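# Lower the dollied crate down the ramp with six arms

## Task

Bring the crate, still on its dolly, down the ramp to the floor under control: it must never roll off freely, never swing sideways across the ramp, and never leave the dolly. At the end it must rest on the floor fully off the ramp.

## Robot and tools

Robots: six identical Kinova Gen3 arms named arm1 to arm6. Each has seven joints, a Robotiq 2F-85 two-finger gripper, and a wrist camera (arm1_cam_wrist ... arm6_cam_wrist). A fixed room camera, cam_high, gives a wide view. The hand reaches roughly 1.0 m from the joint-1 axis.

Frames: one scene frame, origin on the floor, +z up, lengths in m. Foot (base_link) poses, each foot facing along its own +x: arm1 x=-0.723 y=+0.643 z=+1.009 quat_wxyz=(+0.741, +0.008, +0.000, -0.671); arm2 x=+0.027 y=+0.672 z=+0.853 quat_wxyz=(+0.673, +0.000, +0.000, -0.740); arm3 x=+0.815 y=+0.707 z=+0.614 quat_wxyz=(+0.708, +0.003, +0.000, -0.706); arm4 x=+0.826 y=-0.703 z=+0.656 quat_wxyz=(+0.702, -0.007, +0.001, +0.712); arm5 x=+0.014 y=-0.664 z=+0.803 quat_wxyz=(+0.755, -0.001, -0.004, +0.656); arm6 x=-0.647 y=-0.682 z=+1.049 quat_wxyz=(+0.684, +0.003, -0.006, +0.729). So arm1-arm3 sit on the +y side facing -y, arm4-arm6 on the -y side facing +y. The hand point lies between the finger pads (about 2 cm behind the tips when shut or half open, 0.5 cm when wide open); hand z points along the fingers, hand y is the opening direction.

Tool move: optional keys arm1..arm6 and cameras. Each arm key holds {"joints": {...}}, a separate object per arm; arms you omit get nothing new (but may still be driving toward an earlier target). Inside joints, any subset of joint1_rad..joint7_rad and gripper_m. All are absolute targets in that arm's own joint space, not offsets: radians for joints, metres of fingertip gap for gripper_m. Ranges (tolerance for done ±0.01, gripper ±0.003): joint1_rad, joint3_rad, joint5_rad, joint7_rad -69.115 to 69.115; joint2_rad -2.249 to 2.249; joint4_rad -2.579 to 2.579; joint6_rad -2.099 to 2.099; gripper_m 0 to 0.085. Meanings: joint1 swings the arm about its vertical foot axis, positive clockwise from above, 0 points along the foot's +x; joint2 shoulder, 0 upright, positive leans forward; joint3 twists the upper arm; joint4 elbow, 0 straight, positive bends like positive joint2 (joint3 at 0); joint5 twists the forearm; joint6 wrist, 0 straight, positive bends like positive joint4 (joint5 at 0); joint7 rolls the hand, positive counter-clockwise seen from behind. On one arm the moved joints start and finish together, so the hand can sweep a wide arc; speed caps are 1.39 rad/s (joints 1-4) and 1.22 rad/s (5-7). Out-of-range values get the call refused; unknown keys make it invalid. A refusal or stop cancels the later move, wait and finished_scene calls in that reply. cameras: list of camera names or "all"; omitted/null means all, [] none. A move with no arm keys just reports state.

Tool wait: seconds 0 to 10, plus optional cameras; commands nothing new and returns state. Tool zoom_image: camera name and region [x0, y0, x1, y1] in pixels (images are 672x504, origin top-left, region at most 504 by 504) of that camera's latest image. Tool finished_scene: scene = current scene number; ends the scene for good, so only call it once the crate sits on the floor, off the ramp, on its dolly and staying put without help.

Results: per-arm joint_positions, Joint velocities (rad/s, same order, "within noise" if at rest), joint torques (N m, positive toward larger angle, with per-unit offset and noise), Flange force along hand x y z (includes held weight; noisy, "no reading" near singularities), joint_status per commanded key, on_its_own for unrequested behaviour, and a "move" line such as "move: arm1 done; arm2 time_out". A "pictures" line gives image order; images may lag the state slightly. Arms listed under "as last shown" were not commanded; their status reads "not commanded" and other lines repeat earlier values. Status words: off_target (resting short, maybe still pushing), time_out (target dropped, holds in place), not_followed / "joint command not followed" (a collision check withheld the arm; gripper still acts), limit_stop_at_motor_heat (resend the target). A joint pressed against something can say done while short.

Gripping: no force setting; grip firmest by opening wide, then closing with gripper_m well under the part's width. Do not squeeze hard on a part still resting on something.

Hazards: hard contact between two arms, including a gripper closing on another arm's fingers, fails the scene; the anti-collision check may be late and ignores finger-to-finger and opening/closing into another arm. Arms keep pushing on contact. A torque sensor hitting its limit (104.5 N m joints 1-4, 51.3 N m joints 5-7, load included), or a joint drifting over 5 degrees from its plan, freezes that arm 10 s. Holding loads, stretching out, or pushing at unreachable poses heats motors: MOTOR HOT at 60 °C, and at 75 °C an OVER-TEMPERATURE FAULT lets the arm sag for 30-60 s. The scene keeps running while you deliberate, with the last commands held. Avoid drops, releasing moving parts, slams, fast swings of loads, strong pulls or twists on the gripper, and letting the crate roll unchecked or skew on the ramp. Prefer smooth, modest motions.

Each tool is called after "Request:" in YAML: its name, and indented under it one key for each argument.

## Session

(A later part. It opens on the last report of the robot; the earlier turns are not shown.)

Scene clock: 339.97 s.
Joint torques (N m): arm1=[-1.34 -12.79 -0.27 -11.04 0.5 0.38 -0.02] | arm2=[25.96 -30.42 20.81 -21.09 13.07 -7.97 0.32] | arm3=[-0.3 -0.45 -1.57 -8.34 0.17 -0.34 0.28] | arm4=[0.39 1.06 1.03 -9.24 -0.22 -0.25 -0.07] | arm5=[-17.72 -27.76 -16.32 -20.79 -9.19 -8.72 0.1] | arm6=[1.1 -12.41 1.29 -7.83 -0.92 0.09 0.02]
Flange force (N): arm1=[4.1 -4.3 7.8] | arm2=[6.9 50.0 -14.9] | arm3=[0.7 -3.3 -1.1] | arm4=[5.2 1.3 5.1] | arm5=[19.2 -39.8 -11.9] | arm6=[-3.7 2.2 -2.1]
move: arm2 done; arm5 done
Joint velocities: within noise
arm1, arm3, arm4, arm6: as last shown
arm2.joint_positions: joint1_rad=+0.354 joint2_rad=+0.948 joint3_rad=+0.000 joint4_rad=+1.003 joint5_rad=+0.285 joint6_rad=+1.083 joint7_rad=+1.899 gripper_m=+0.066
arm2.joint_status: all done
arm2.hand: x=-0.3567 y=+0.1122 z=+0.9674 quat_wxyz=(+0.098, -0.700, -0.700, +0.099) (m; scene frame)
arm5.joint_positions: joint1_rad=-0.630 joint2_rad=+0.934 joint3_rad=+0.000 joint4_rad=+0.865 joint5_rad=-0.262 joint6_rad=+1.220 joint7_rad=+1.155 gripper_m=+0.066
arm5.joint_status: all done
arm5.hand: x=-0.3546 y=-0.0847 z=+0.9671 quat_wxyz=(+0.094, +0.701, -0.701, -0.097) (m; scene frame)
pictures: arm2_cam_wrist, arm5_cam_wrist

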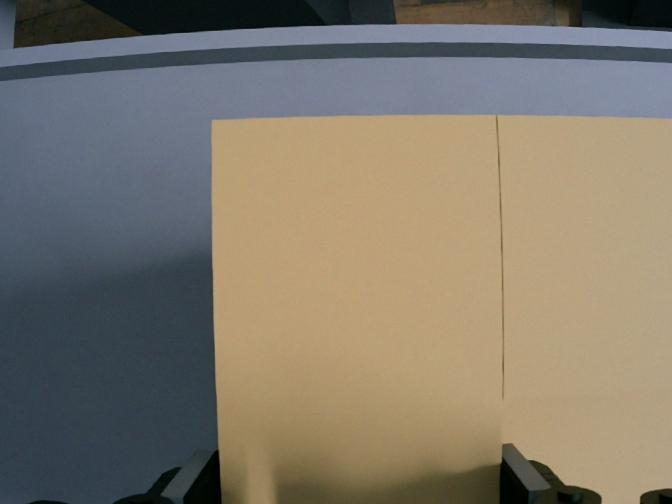

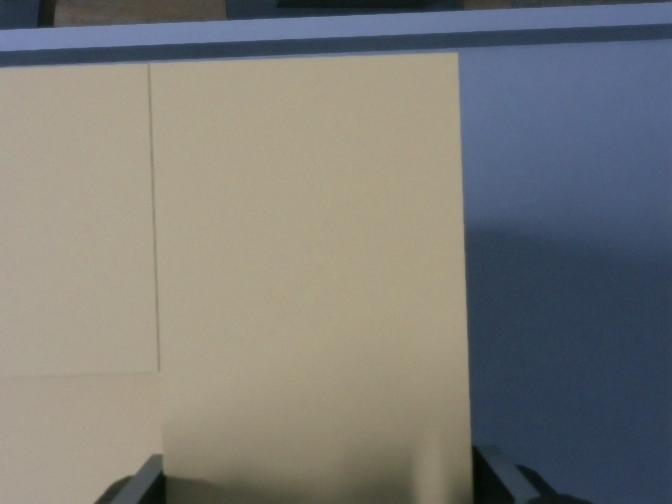

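Request:
move:
  arm2: {"joints":{"joint1_rad":0.296,"joint2_rad":0.9158,"joint4_rad":1.1118,"joint5_rad":0.3025,"joint6_rad":1.0261,"joint7_rad":1.8153}}
  arm5: {"joints":{"joint1_rad":-0.5736,"joint2_rad":0.8949,"joint4_rad":0.9848,"joint5_rad":-0.2767,"joint6_rad":1.1565,"joint7_rad":1.236}}
  cameras: []

Request:
move:
  arm2: {"joints":{"joint1_rad":0.2344,"joint2_rad":0.8937,"joint4_rad":1.201,"joint5_rad":0.3196,"joint6_rad":0.979,"joint7_rad":1.7296}}
  arm5: {"joints":{"joint1_rad":-0.5143,"joint2_rad":0.8678,"joint4_rad":1.0798,"joint5_rad":-0.2908,"joint6_rad":1.107,"joint7_rad":1.3164}}
  cameras: ["arm2_cam_wrist","arm5_cam_wrist"]

Scene clock: 343.27 s.
Joint torques (N m): arm1=[-1.27 -12.83 -0.31 -11.13 0.52 0.4 -0.04] | arm2=[29.41 -34.38 24.62 -18.49 14.38 -3.45 0.7] | arm3=[-0.25 -0.47 -1.51 -8.34 0.21 -0.32 0.31] | arm4=[0.37 1.08 1.05 -9.25 -0.21 -0.24 -0.08] | arm5=[-17.61 -33.93 -17.49 -19.7 -9.47 -3.82 -0.28] | arm6=[1.1 -12.43 1.29 -7.83 -0.93 0.1 0.05]
Flange force (N): arm1=[4.3 -4.3 8.1] | arm2=[-5.7 51.8 -4.5] | arm3=[0.5 -3.0 -1.1] | arm4=[5.2 1.3 5.1] | arm5=[8.7 -36.9 3.2] | arm6=[-3.8 2.2 -2.1]
move: arm2 done; arm5 done
Joint velocities: within noise
arm1, arm3, arm4, arm6: as last shown
arm2.joint_positions: joint1_rad=+0.296 joint2_rad=+0.916 joint3_rad=+0.000 joint4_rad=+1.112 joint5_rad=+0.303 joint6_rad=+1.026 joint7_rad=+1.815 gripper_m=+0.066
arm2.joint_status: all done
arm2.hand: x=-0.3165 y=+0.1124 z=+0.9560 quat_wxyz=(+0.098, -0.700, -0.700, +0.098) (m; scene frame)
arm5.joint_positions: joint1_rad=-0.574 joint2_rad=+0.895 joint3_rad=+0.000 joint4_rad=+0.985 joint5_rad=-0.277 joint6_rad=+1.156 joint7_rad=+1.236 gripper_m=+0.066
arm5.joint_status: all done
arm5.hand: x=-0.3144 y=-0.0849 z=+0.9561 quat_wxyz=(+0.094, +0.701, -0.700, -0.097) (m; scene frame)
pictures: none
No camera images: "cameras" was empty.

Scene clock: 344.17 s.
Joint torques (N m): arm1=[-1.29 -12.79 -0.3 -11.09 0.51 0.4 -0.04] | arm2=[31.98 -38.38 27.82 -15.99 15.17 0.62 1.11] | arm3=[-0.28 -0.44 -1.51 -8.36 0.22 -0.34 0.31] | arm4=[0.37 1.05 0.97 -9.25 -0.18 -0.26 -0.06] | arm5=[-16.94 -39.02 -17.88 -18.5 -9.36 -0.05 -0.47] | arm6=[1.12 -12.39 1.27 -7.85 -0.94 0.09 0.03]
Flange force (N): arm1=[4.2 -4.4 8.0] | arm2=[-15.6 55.4 6.2] | arm3=[0.6 -2.9 -1.0] | arm4=[5.1 1.2 5.1] | arm5=[0.3 -34.7 16.1] | arm6=[-3.7 2.2 -2.1]
move: arm2 done; arm5 done
Joint velocities: within noise
arm1, arm3, arm4, arm6: as last shown
arm2.joint_positions: joint1_rad=+0.234 joint2_rad=+0.894 joint3_rad=+0.000 joint4_rad=+1.201 joint5_rad=+0.320 joint6_rad=+0.979 joint7_rad=+1.730 gripper_m=+0.066
arm2.joint_status: all done
arm2.hand: x=-0.2764 y=+0.1125 z=+0.9447 quat_wxyz=(+0.098, -0.700, -0.700, +0.098) (m; scene frame)
arm5.joint_positions: joint1_rad=-0.514 joint2_rad=+0.868 joint3_rad=+0.000 joint4_rad=+1.080 joint5_rad=-0.291 joint6_rad=+1.107 joint7_rad=+1.316 gripper_m=+0.066
arm5.joint_status: all done
arm5.hand: x=-0.2742 y=-0.0849 z=+0.9451 quat_wxyz=(+0.094, +0.701, -0.700, -0.097) (m; scene frame)
pictures: arm2_cam_wrist, arm5_cam_wrist

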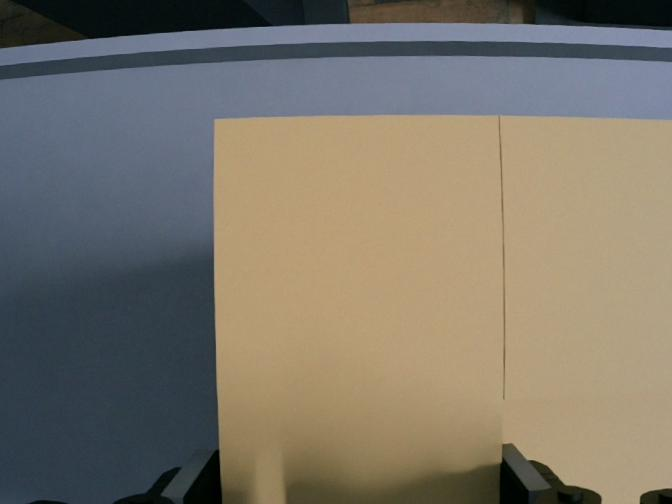

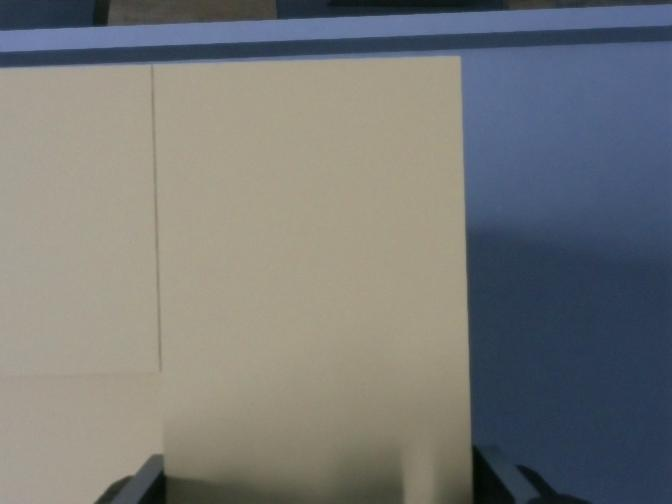

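Request:
move:
  arm2: {"joints":{"joint1_rad":0.17,"joint2_rad":0.8832,"joint4_rad":1.2729,"joint5_rad":0.3354,"joint6_rad":0.9411,"joint7_rad":1.6432}}
  arm5: {"joints":{"joint1_rad":-0.4523,"joint2_rad":0.8539,"joint4_rad":1.1542,"joint5_rad":-0.3038,"joint6_rad":1.0687,"joint7_rad":1.3967}}
  cameras: ["cam_high"]

Scene clock: 346.37 s.
Joint torques (N m): arm1=[-1.28 -12.8 -0.28 -11.07 0.52 0.38 -0.02] | arm2=[32.62 -28.39 28.6 -12.27 14.93 0.47 0.88] | arm3=[-0.31 -0.43 -1.54 -8.32 0.2 -0.32 0.31] | arm4=[0.44 1.06 1 -9.2 -0.21 -0.25 -0.08] | arm5=[-16.09 -20.21 -16.64 -11.03 -7.84 -1.33 -0.2] | arm6=[1.12 -12.42 1.27 -7.81 -0.91 0.09 0.04]
Flange force (N): arm1=[4.2 -4.3 7.9] | arm2=[-10.3 55.1 -10.7] | arm3=[0.5 -3.0 -1.1] | arm4=[5.1 1.2 4.9] | arm5=[5.6 -26.7 -14.4] | arm6=[-3.9 2.2 -2.2]
move: arm2 done; arm5 done
Joint velocities: within noise
arm1, arm3, arm4, arm6: as last shown
arm2.joint_positions: joint1_rad=+0.170 joint2_rad=+0.883 joint3_rad=+0.000 joint4_rad=+1.273 joint5_rad=+0.335 joint6_rad=+0.941 joint7_rad=+1.643 gripper_m=+0.066
arm2.joint_status: all done
arm2.hand: x=-0.2365 y=+0.1129 z=+0.9318 quat_wxyz=(+0.099, -0.700, -0.700, +0.097) (m; scene frame)
arm5.joint_positions: joint1_rad=-0.452 joint2_rad=+0.854 joint3_rad=+0.000 joint4_rad=+1.154 joint5_rad=-0.304 joint6_rad=+1.069 joint7_rad=+1.397 gripper_m=+0.066
arm5.joint_status: all done
arm5.hand: x=-0.2342 y=-0.0852 z=+0.9324 quat_wxyz=(+0.095, +0.701, -0.700, -0.096) (m; scene frame)
pictures: cam_high

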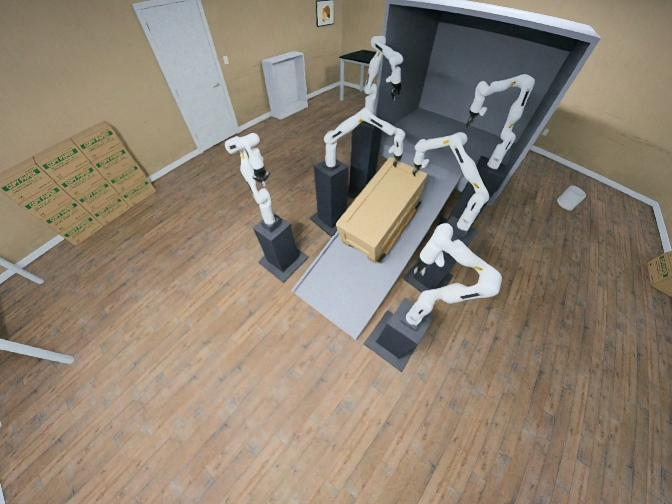

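Request:
move:
  arm2: {"joints":{"joint1_rad":0.1005,"joint2_rad":0.8773,"joint4_rad":1.3303,"joint5_rad":0.3489,"joint6_rad":0.9113,"joint7_rad":1.554}}
  arm5: {"joints":{"joint1_rad":-0.3878,"joint2_rad":0.845,"joint4_rad":1.2134,"joint5_rad":-0.3152,"joint6_rad":1.0387,"joint7_rad":1.4775}}
  cameras: []

Request:
move:
  arm2: {"joints":{"joint1_rad":0.0314,"joint2_rad":0.8784,"joint4_rad":1.3733,"joint5_rad":0.3596,"joint6_rad":0.8892,"joint7_rad":1.469}}
  arm5: {"joints":{"joint1_rad":-0.3214,"joint2_rad":0.844,"joint4_rad":1.2571,"joint5_rad":-0.3244,"joint6_rad":1.0168,"joint7_rad":1.5575}}
  cameras: ["arm2_cam_wrist","arm5_cam_wrist"]

Scene clock: 353.10 s.
Joint torques (N m): arm1=[-1.27 -12.78 -0.29 -11.05 0.49 0.4 -0.06] | arm2=[30.58 -33.39 27.66 -10.64 13.62 3.41 1.1] | arm3=[-0.3 -0.51 -1.54 -8.34 0.2 -0.32 0.31] | arm4=[0.39 1.04 1 -9.23 -0.19 -0.25 -0.09] | arm5=[-16.47 -33.44 -17.97 -15.32 -9.06 0.75 -0.28] | arm6=[1.1 -12.42 1.27 -7.79 -0.91 0.11 0.02]
Flange force (N): arm1=[4.1 -4.4 7.8] | arm2=[-15.0 54.4 2.9] | arm3=[0.4 -3.1 -1.1] | arm4=[5.1 1.2 5.0] | arm5=[2.0 -32.4 9.0] | arm6=[-3.9 2.1 -2.2]
move: arm2 done; arm5 done
Joint velocities: within noise
arm1, arm3, arm4, arm6: as last shown
arm2.joint_positions: joint1_rad=+0.101 joint2_rad=+0.877 joint3_rad=+0.000 joint4_rad=+1.330 joint5_rad=+0.349 joint6_rad=+0.911 joint7_rad=+1.554 gripper_m=+0.066
arm2.joint_status: all done
arm2.hand: x=-0.1949 y=+0.1125 z=+0.9203 quat_wxyz=(+0.099, -0.700, -0.700, +0.097) (m; scene frame)
arm5.joint_positions: joint1_rad=-0.388 joint2_rad=+0.845 joint3_rad=+0.000 joint4_rad=+1.213 joint5_rad=-0.315 joint6_rad=+1.039 joint7_rad=+1.477 gripper_m=+0.066
arm5.joint_status: all done
arm5.hand: x=-0.1937 y=-0.0852 z=+0.9212 quat_wxyz=(+0.095, +0.701, -0.700, -0.096) (m; scene frame)
pictures: none
No camera images: "cameras" was empty.

Scene clock: 353.93 s.
Joint torques (N m): arm1=[-1.34 -12.76 -0.3 -11.01 0.52 0.39 -0.05] | arm2=[30.27 -35.41 28.29 -8.49 13.55 5.65 1.21] | arm3=[-0.29 -0.43 -1.58 -8.34 0.2 -0.34 0.28] | arm4=[0.38 1.05 1 -9.22 -0.21 -0.24 -0.08] | arm5=[-15.14 -31.82 -17.31 -13.13 -8.21 2.03 -0.34] | arm6=[1.12 -12.4 1.28 -7.78 -0.92 0.11 0.02]
Flange force (N): arm1=[4.0 -4.4 7.7] | arm2=[-18.6 56.0 9.5] | arm3=[0.7 -3.2 -1.1] | arm4=[5.1 1.2 5.0] | arm5=[1.0 -29.5 8.8] | arm6=[-3.9 2.2 -2.2]
move: arm2 done; arm5 done
Joint velocities: within noise
arm1, arm3, arm4, arm6: as last shown
arm2.joint_positions: joint1_rad=+0.031 joint2_rad=+0.878 joint3_rad=+0.000 joint4_rad=+1.373 joint5_rad=+0.360 joint6_rad=+0.889 joint7_rad=+1.469 gripper_m=+0.066
arm2.joint_status: all done
arm2.hand: x=-0.1549 y=+0.1127 z=+0.9090 quat_wxyz=(+0.099, -0.700, -0.700, +0.097) (m; scene frame)
arm5.joint_positions: joint1_rad=-0.321 joint2_rad=+0.844 joint3_rad=+0.000 joint4_rad=+1.257 joint5_rad=-0.324 joint6_rad=+1.017 joint7_rad=+1.558 gripper_m=+0.066
arm5.joint_status: all done
arm5.hand: x=-0.1537 y=-0.0852 z=+0.9101 quat_wxyz=(+0.095, +0.701, -0.700, -0.096) (m; scene frame)
pictures: arm2_cam_wrist, arm5_cam_wrist

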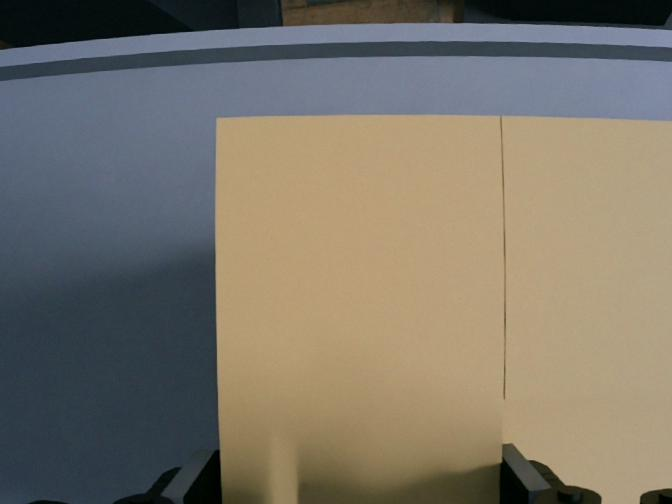

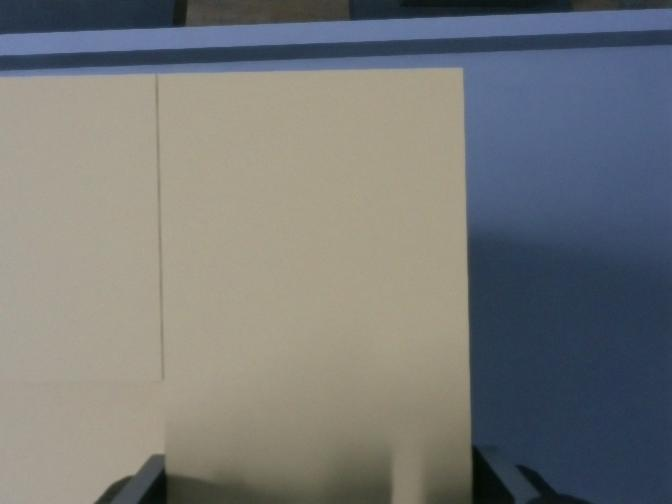

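Request:
move:
  arm2: {"joints":{"joint1_rad":-0.0415,"joint2_rad":0.8881,"joint4_rad":1.4029,"joint5_rad":0.3668,"joint6_rad":0.8739,"joint7_rad":1.3846}}
  arm5: {"joints":{"joint1_rad":-0.2535,"joint2_rad":0.8518,"joint4_rad":1.287,"joint5_rad":-0.3309,"joint6_rad":1.0019,"joint7_rad":1.6359}}
  cameras: []

Request:
move:
  arm2: {"joints":{"joint1_rad":-0.1128,"joint2_rad":0.9024,"joint4_rad":1.4191,"joint5_rad":0.3703,"joint6_rad":0.8656,"joint7_rad":1.3057}}
  arm5: {"joints":{"joint1_rad":-0.1848,"joint2_rad":0.8648,"joint4_rad":1.303,"joint5_rad":-0.3346,"joint6_rad":0.9942,"joint7_rad":1.7117}}
  cameras: ["cam_high","arm2_cam_wrist","arm5_cam_wrist"]

Scene clock: 356.37 s.
Joint torques (N m): arm1=[-1.28 -12.79 -0.27 -11.06 0.53 0.39 -0.03] | arm2=[27.54 -29.39 25.84 -2.57 11.62 7.53 1.35] | arm3=[-0.32 -0.45 -1.51 -8.35 0.23 -0.32 0.27] | arm4=[0.37 1.05 0.97 -9.22 -0.19 -0.23 -0.06] | arm5=[-16.78 -24.01 -19.29 -6.96 -8.04 3.93 -0.41] | arm6=[1.1 -12.43 1.31 -7.81 -0.93 0.1 0.04]
Flange force (N): arm1=[4.2 -4.3 7.8] | arm2=[-22.2 50.1 3.9] | arm3=[0.5 -3.0 -1.0] | arm4=[5.0 1.2 5.0] | arm5=[-4.4 -28.2 -3.0] | arm6=[-3.9 2.2 -2.1]
move: arm2 done; arm5 done
Joint velocities: within noise
arm1.joint_positions: joint1_rad=-0.635 joint2_rad=+0.200 joint3_rad=+0.000 joint4_rad=+1.600 joint5_rad=+0.219 joint6_rad=+1.501 joint7_rad=+0.799 gripper_m=+0.085
arm1.joint_status: not commanded
arm1.hand: x=-0.5663 y=+0.3237 z=+1.3334 quat_wxyz=(+0.082, -0.702, -0.700, +0.098) (m; scene frame)
arm2.joint_positions: joint1_rad=-0.041 joint2_rad=+0.888 joint3_rad=+0.000 joint4_rad=+1.403 joint5_rad=+0.367 joint6_rad=+0.874 joint7_rad=+1.385 gripper_m=+0.066
arm2.joint_status: all done
arm2.hand: x=-0.1137 y=+0.1130 z=+0.8965 quat_wxyz=(+0.100, -0.700, -0.700, +0.097) (m; scene frame)
arm3, arm4: as last shown
arm5.joint_positions: joint1_rad=-0.254 joint2_rad=+0.852 joint3_rad=+0.000 joint4_rad=+1.287 joint5_rad=-0.331 joint6_rad=+1.002 joint7_rad=+1.636 gripper_m=+0.066
arm5.joint_status: all done
arm5.hand: x=-0.1138 y=-0.0856 z=+0.8979 quat_wxyz=(+0.096, +0.701, -0.700, -0.095) (m; scene frame)
arm6.joint_positions: joint1_rad=+0.581 joint2_rad=+0.200 joint3_rad=+0.000 joint4_rad=+1.600 joint5_rad=-0.259 joint6_rad=+1.437 joint7_rad=+2.143 gripper_m=+0.085
arm6.joint_status: not commanded
arm6.hand: x=-0.5165 y=-0.3438 z=+1.3794 quat_wxyz=(+0.070, +0.704, -0.697, -0.115) (m; scene frame)
pictures: none
No camera images: "cameras" was empty.

Scene clock: 357.20 s.
Joint torques (N m): arm1=[-1.32 -12.83 -0.32 -11.04 0.53 0.4 -0.01] | arm2=[28.54 -27.61 26.83 2.63 11.18 10.64 1.55] | arm3=[-0.31 -0.43 -1.58 -8.31 0.2 -0.33 0.33] | arm4=[0.38 1.08 1.03 -9.21 -0.2 -0.24 -0.08] | arm5=[-15.63 -26.06 -17.82 -4.51 -7.12 6.55 -0.55] | arm6=[1.09 -12.44 1.3 -7.84 -0.93 0.08 0.02]
Flange force (N): arm1=[4.0 -4.3 7.9] | arm2=[-28.9 53.1 5.0] | arm3=[0.6 -3.1 -1.2] | arm4=[5.1 1.3 5.0] | arm5=[-10.1 -27.8 4.3] | arm6=[-3.8 2.1 -2.1]
move: arm2 done; arm5 done
Joint velocities: within noise
arm1, arm6: as last shown
arm2.joint_positions: joint1_rad=-0.113 joint2_rad=+0.902 joint3_rad=+0.000 joint4_rad=+1.419 joint5_rad=+0.370 joint6_rad=+0.866 joint7_rad=+1.306 gripper_m=+0.066
arm2.joint_status: all done
arm2.hand: x=-0.0738 y=+0.1135 z=+0.8847 quat_wxyz=(+0.100, -0.700, -0.701, +0.097) (m; scene frame)
arm3.joint_positions: joint1_rad=-0.100 joint2_rad=-0.420 joint3_rad=+0.000 joint4_rad=+1.540 joint5_rad=+0.000 joint6_rad=+1.950 joint7_rad=+1.990 gripper_m=+0.000
arm3.joint_status: not commanded
arm3.hand: x=+0.8022 y=+0.5696 z=+1.1094 quat_wxyz=(-0.022, -0.500, -0.865, +0.026) (m; scene frame)
arm4.joint_positions: joint1_rad=+0.100 joint2_rad=-0.420 joint3_rad=+0.000 joint4_rad=+1.540 joint5_rad=+0.000 joint6_rad=+1.950 joint7_rad=+1.141 gripper_m=+0.000
arm4.joint_status: not commanded
arm4.hand: x=+0.8581 y=-0.5667 z=+1.1500 quat_wxyz=(-0.021, +0.503, -0.864, -0.023) (m; scene frame)
arm5.joint_positions: joint1_rad=-0.185 joint2_rad=+0.865 joint3_rad=+0.000 joint4_rad=+1.303 joint5_rad=-0.335 joint6_rad=+0.994 joint7_rad=+1.712 gripper_m=+0.066
arm5.joint_status: all done
arm5.hand: x=-0.0738 y=-0.0858 z=+0.8865 quat_wxyz=(+0.097, +0.701, -0.700, -0.095) (m; scene frame)
pictures: arm2_cam_wrist, arm5_cam_wrist, cam_high

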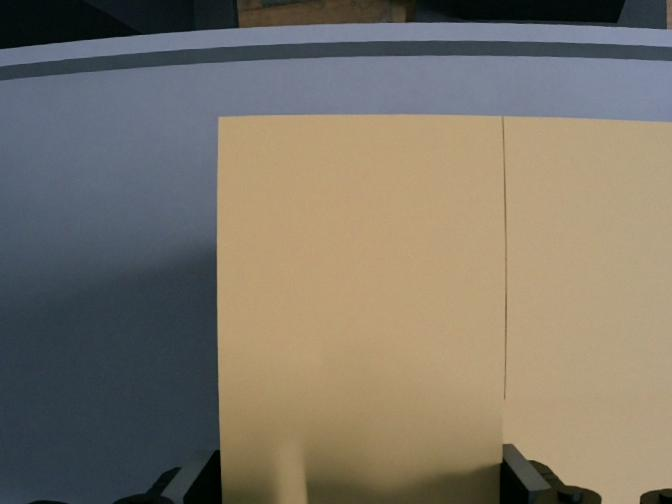

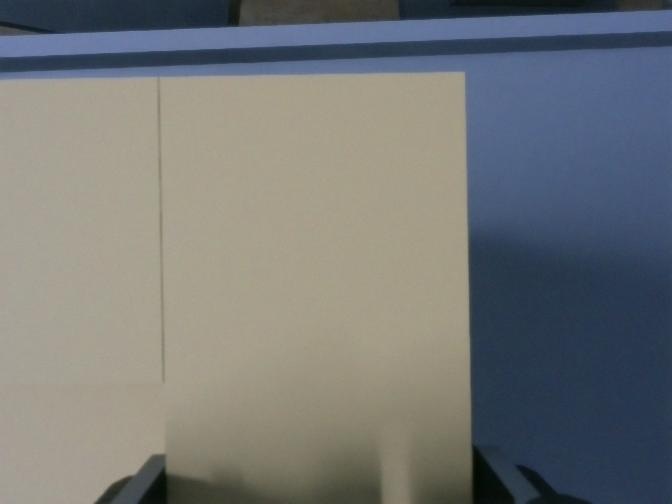

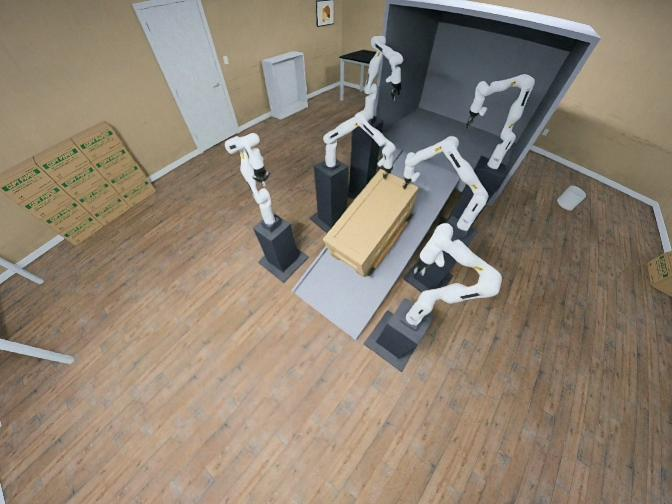

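Request:
move:
  arm2: {"joints":{"joint1_rad":-0.1852,"joint2_rad":0.9242,"joint4_rad":1.4158,"joint5_rad":0.3694,"joint6_rad":0.868,"joint7_rad":1.2307}}
  arm5: {"joints":{"joint1_rad":-0.1158,"joint2_rad":0.8857,"joint4_rad":1.2992,"joint5_rad":-0.335,"joint6_rad":0.9972,"joint7_rad":1.7839}}
  cameras: []

Request:
move:
  arm2: {"joints":{"joint1_rad":-0.2565,"joint2_rad":0.9498,"joint4_rad":1.404,"joint5_rad":0.3645,"joint6_rad":0.8742,"joint7_rad":1.1615}}
  arm5: {"joints":{"joint1_rad":-0.0473,"joint2_rad":0.9114,"joint4_rad":1.2865,"joint5_rad":-0.3323,"joint6_rad":1.0042,"joint7_rad":1.8519}}
  cameras: ["cam_high","arm2_cam_wrist","arm5_cam_wrist"]

Scene clock: 363.57 s.
Joint torques (N m): arm1=[-1.31 -12.81 -0.31 -11.02 0.52 0.4 -0.06] | arm2=[27.29 -26.82 26.08 -2.4 11.57 6.56 1.05] | arm3=[-0.33 -0.43 -1.56 -8.35 0.22 -0.3 0.31] | arm4=[0.36 1.02 1.02 -9.2 -0.22 -0.27 -0.08] | arm5=[-14.14 -29.59 -16.53 -11.78 -7.42 1.92 0.01] | arm6=[1.11 -12.41 1.29 -7.83 -0.91 0.09 0.04]
Flange force (N): arm1=[3.9 -4.3 7.8] | arm2=[-11.7 51.7 -2.6] | arm3=[0.6 -3.1 -0.9] | arm4=[5.0 1.3 4.8] | arm5=[7.0 -26.6 4.9] | arm6=[-3.8 2.2 -2.1]
move: arm2 done; arm5 done
Joint velocities: within noise
arm1, arm3, arm4, arm6: as last shown
arm2.joint_positions: joint1_rad=-0.185 joint2_rad=+0.924 joint3_rad=+0.000 joint4_rad=+1.416 joint5_rad=+0.369 joint6_rad=+0.868 joint7_rad=+1.231 gripper_m=+0.066
arm2.joint_status: all done
arm2.hand: x=-0.0336 y=+0.1124 z=+0.8734 quat_wxyz=(+0.101, -0.700, -0.700, +0.097) (m; scene frame)
arm5.joint_positions: joint1_rad=-0.116 joint2_rad=+0.886 joint3_rad=+0.000 joint4_rad=+1.299 joint5_rad=-0.335 joint6_rad=+0.997 joint7_rad=+1.784 gripper_m=+0.066
arm5.joint_status: all done
arm5.hand: x=-0.0341 y=-0.0846 z=+0.8757 quat_wxyz=(+0.097, +0.701, -0.700, -0.095) (m; scene frame)
pictures: none
No camera images: "cameras" was empty.

Scene clock: 364.40 s.
Joint torques (N m): arm1=[-1.31 -12.78 -0.28 -11.04 0.56 0.43 -0.06] | arm2=[27.36 -26.04 26.08 -0.1 11.29 7.96 1.12] | arm3=[-0.29 -0.41 -1.56 -8.35 0.2 -0.35 0.28] | arm4=[0.37 1.05 0.96 -9.24 -0.19 -0.21 -0.09] | arm5=[-13.83 -30.68 -17.12 -10.45 -7.26 3.29 -0.06] | arm6=[1.12 -12.38 1.28 -7.83 -0.92 0.12 0.02]
Flange force (N): arm1=[4.1 -4.4 7.9] | arm2=[-11.9 52.8 -1.9] | arm3=[0.7 -3.2 -1.1] | arm4=[5.0 1.1 5.2] | arm5=[4.7 -26.5 8.0] | arm6=[-3.7 2.2 -2.1]
move: arm2 done; arm5 done
Joint velocities: within noise
arm1, arm3, arm4, arm6: as last shown
arm2.joint_positions: joint1_rad=-0.256 joint2_rad=+0.950 joint3_rad=+0.000 joint4_rad=+1.404 joint5_rad=+0.365 joint6_rad=+0.874 joint7_rad=+1.162 gripper_m=+0.066
arm2.joint_status: all done
arm2.hand: x=+0.0066 y=+0.1125 z=+0.8617 quat_wxyz=(+0.101, -0.700, -0.700, +0.097) (m; scene frame)
arm5.joint_positions: joint1_rad=-0.047 joint2_rad=+0.911 joint3_rad=+0.000 joint4_rad=+1.286 joint5_rad=-0.333 joint6_rad=+1.004 joint7_rad=+1.852 gripper_m=+0.066
arm5.joint_status: all done
arm5.hand: x=+0.0060 y=-0.0844 z=+0.8643 quat_wxyz=(+0.098, +0.701, -0.700, -0.095) (m; scene frame)
pictures: arm2_cam_wrist, arm5_cam_wrist, cam_high

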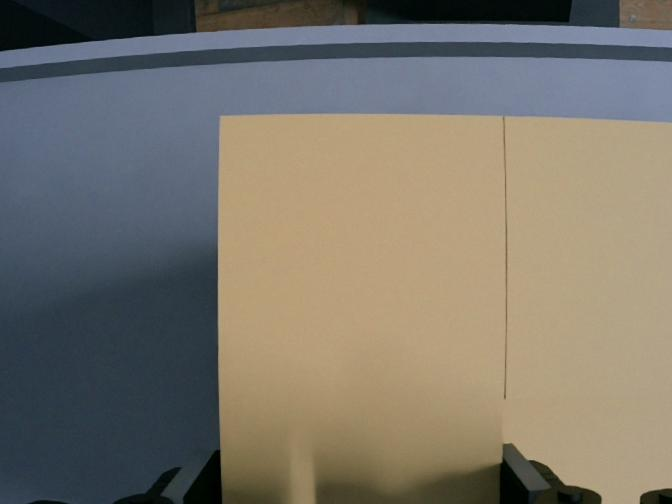

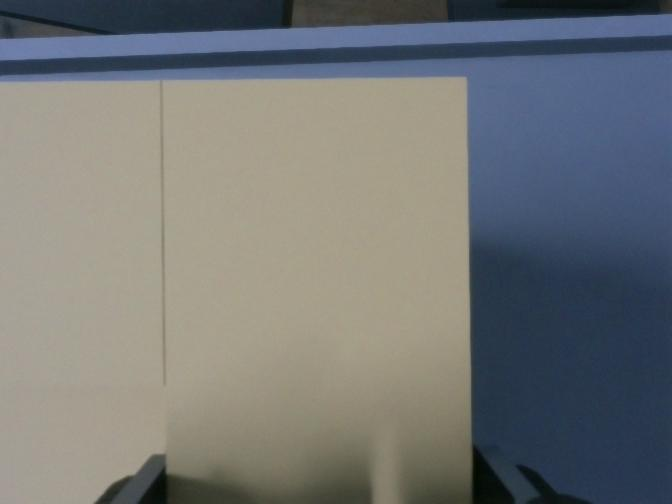

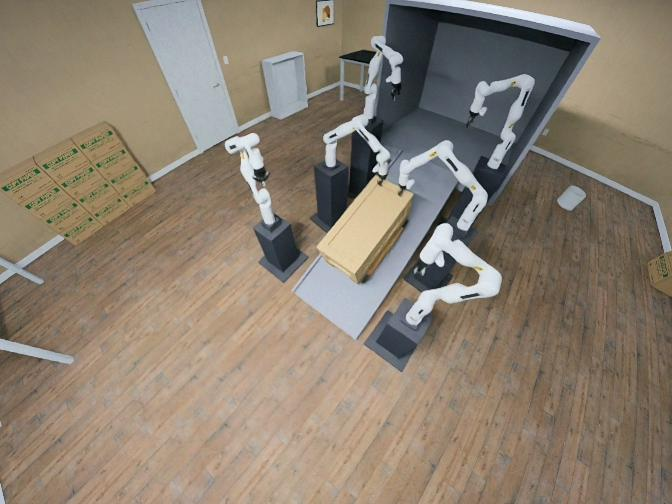

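Request:
move:
  arm2: {"joints":{"joint1_rad":-0.3263,"joint2_rad":0.9789,"joint4_rad":1.3806,"joint5_rad":0.3556,"joint6_rad":0.8862,"joint7_rad":1.0985}}
  arm5: {"joints":{"joint1_rad":0.0201,"joint2_rad":0.9415,"joint4_rad":1.2615,"joint5_rad":-0.3265,"joint6_rad":1.017,"joint7_rad":1.915}}
  cameras: []

Request:
move:
  arm2: {"joints":{"joint1_rad":-0.3939,"joint2_rad":1.0135,"joint4_rad":1.343,"joint5_rad":0.3435,"joint6_rad":0.9054,"joint7_rad":1.0419}}
  arm5: {"joints":{"joint1_rad":0.086,"joint2_rad":0.9775,"joint4_rad":1.222,"joint5_rad":-0.3182,"joint6_rad":1.0372,"joint7_rad":1.9731}}
  cameras: ["cam_high","arm2_cam_wrist","arm5_cam_wrist"]

Scene clock: 370.37 s.
Joint torques (N m): arm1=[-1.3 -12.78 -0.29 -11.11 0.51 0.38 -0.05] | arm2=[26.03 -27.56 24.67 3.05 10.4 10.31 1.29] | arm3=[-0.35 -0.45 -1.53 -8.34 0.2 -0.32 0.31] | arm4=[0.37 1.04 1.01 -9.23 -0.19 -0.24 -0.08] | arm5=[-12.82 -30.14 -15.62 -8.03 -6.54 4.49 -0.17] | arm6=[1.11 -12.39 1.29 -7.82 -0.93 0.11 0.03]
Flange force (N): arm1=[4.3 -4.4 8.0] | arm2=[-17.6 53.8 5.0] | arm3=[0.5 -3.0 -1.0] | arm4=[5.1 1.3 5.0] | arm5=[0.8 -25.1 8.6] | arm6=[-3.8 2.2 -2.1]
move: arm2 done; arm5 done
Joint velocities: within noise
arm1, arm3, arm4, arm6: as last shown
arm2.joint_positions: joint1_rad=-0.326 joint2_rad=+0.979 joint3_rad=+0.000 joint4_rad=+1.381 joint5_rad=+0.356 joint6_rad=+0.886 joint7_rad=+1.098 gripper_m=+0.066
arm2.joint_status: all done
arm2.hand: x=+0.0468 y=+0.1129 z=+0.8504 quat_wxyz=(+0.101, -0.700, -0.700, +0.098) (m; scene frame)
arm5.joint_positions: joint1_rad=+0.020 joint2_rad=+0.941 joint3_rad=+0.000 joint4_rad=+1.261 joint5_rad=-0.327 joint6_rad=+1.017 joint7_rad=+1.915 gripper_m=+0.066
arm5.joint_status: all done
arm5.hand: x=+0.0460 y=-0.0843 z=+0.8532 quat_wxyz=(+0.098, +0.701, -0.700, -0.095) (m; scene frame)
pictures: none
No camera images: "cameras" was empty.

Scene clock: 371.17 s.
Joint torques (N m): arm1=[-1.31 -12.8 -0.31 -11.03 0.51 0.4 -0.05] | arm2=[26.36 -27.25 24.92 5.14 10.34 11.35 1.33] | arm3=[-0.33 -0.4 -1.52 -8.39 0.22 -0.32 0.31] | arm4=[0.4 1.02 1.04 -9.23 -0.2 -0.25 -0.06] | arm5=[-12.53 -27.92 -15.1 -6.63 -6.16 4.68 -0.13] | arm6=[1.12 -12.39 1.26 -7.83 -0.91 0.12 0.02]
Flange force (N): arm1=[4.0 -4.4 7.8] | arm2=[-19.4 56.3 5.4] | arm3=[0.7 -2.9 -0.8] | arm4=[5.1 1.4 5.0] | arm5=[1.8 -23.2 4.9] | arm6=[-3.7 2.2 -2.0]
move: arm2 done; arm5 done
Joint velocities: within noise
arm1, arm3, arm4, arm6: as last shown
arm2.joint_positions: joint1_rad=-0.394 joint2_rad=+1.013 joint3_rad=+0.000 joint4_rad=+1.343 joint5_rad=+0.344 joint6_rad=+0.905 joint7_rad=+1.042 gripper_m=+0.066
arm2.joint_status: all done
arm2.hand: x=+0.0869 y=+0.1131 z=+0.8389 quat_wxyz=(+0.102, -0.700, -0.700, +0.098) (m; scene frame)
arm5.joint_positions: joint1_rad=+0.086 joint2_rad=+0.977 joint3_rad=+0.000 joint4_rad=+1.222 joint5_rad=-0.318 joint6_rad=+1.037 joint7_rad=+1.973 gripper_m=+0.066
arm5.joint_status: all done
arm5.hand: x=+0.0861 y=-0.0843 z=+0.8421 quat_wxyz=(+0.098, +0.701, -0.700, -0.096) (m; scene frame)
pictures: arm2_cam_wrist, arm5_cam_wrist, cam_high

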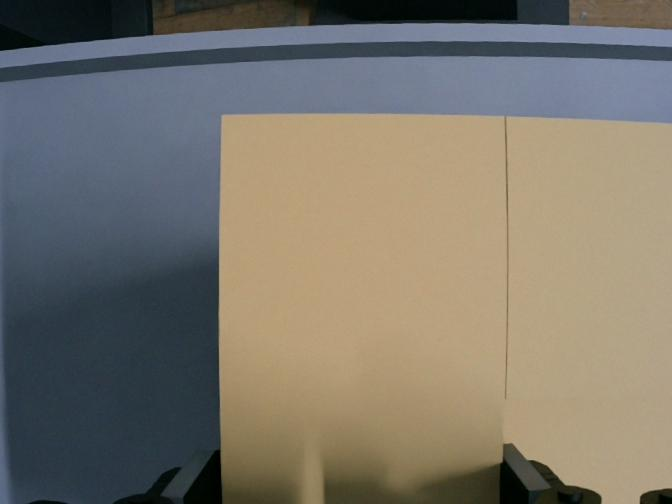

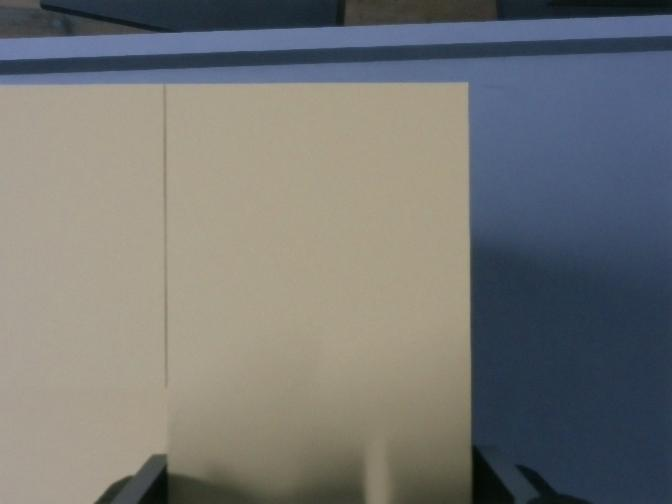

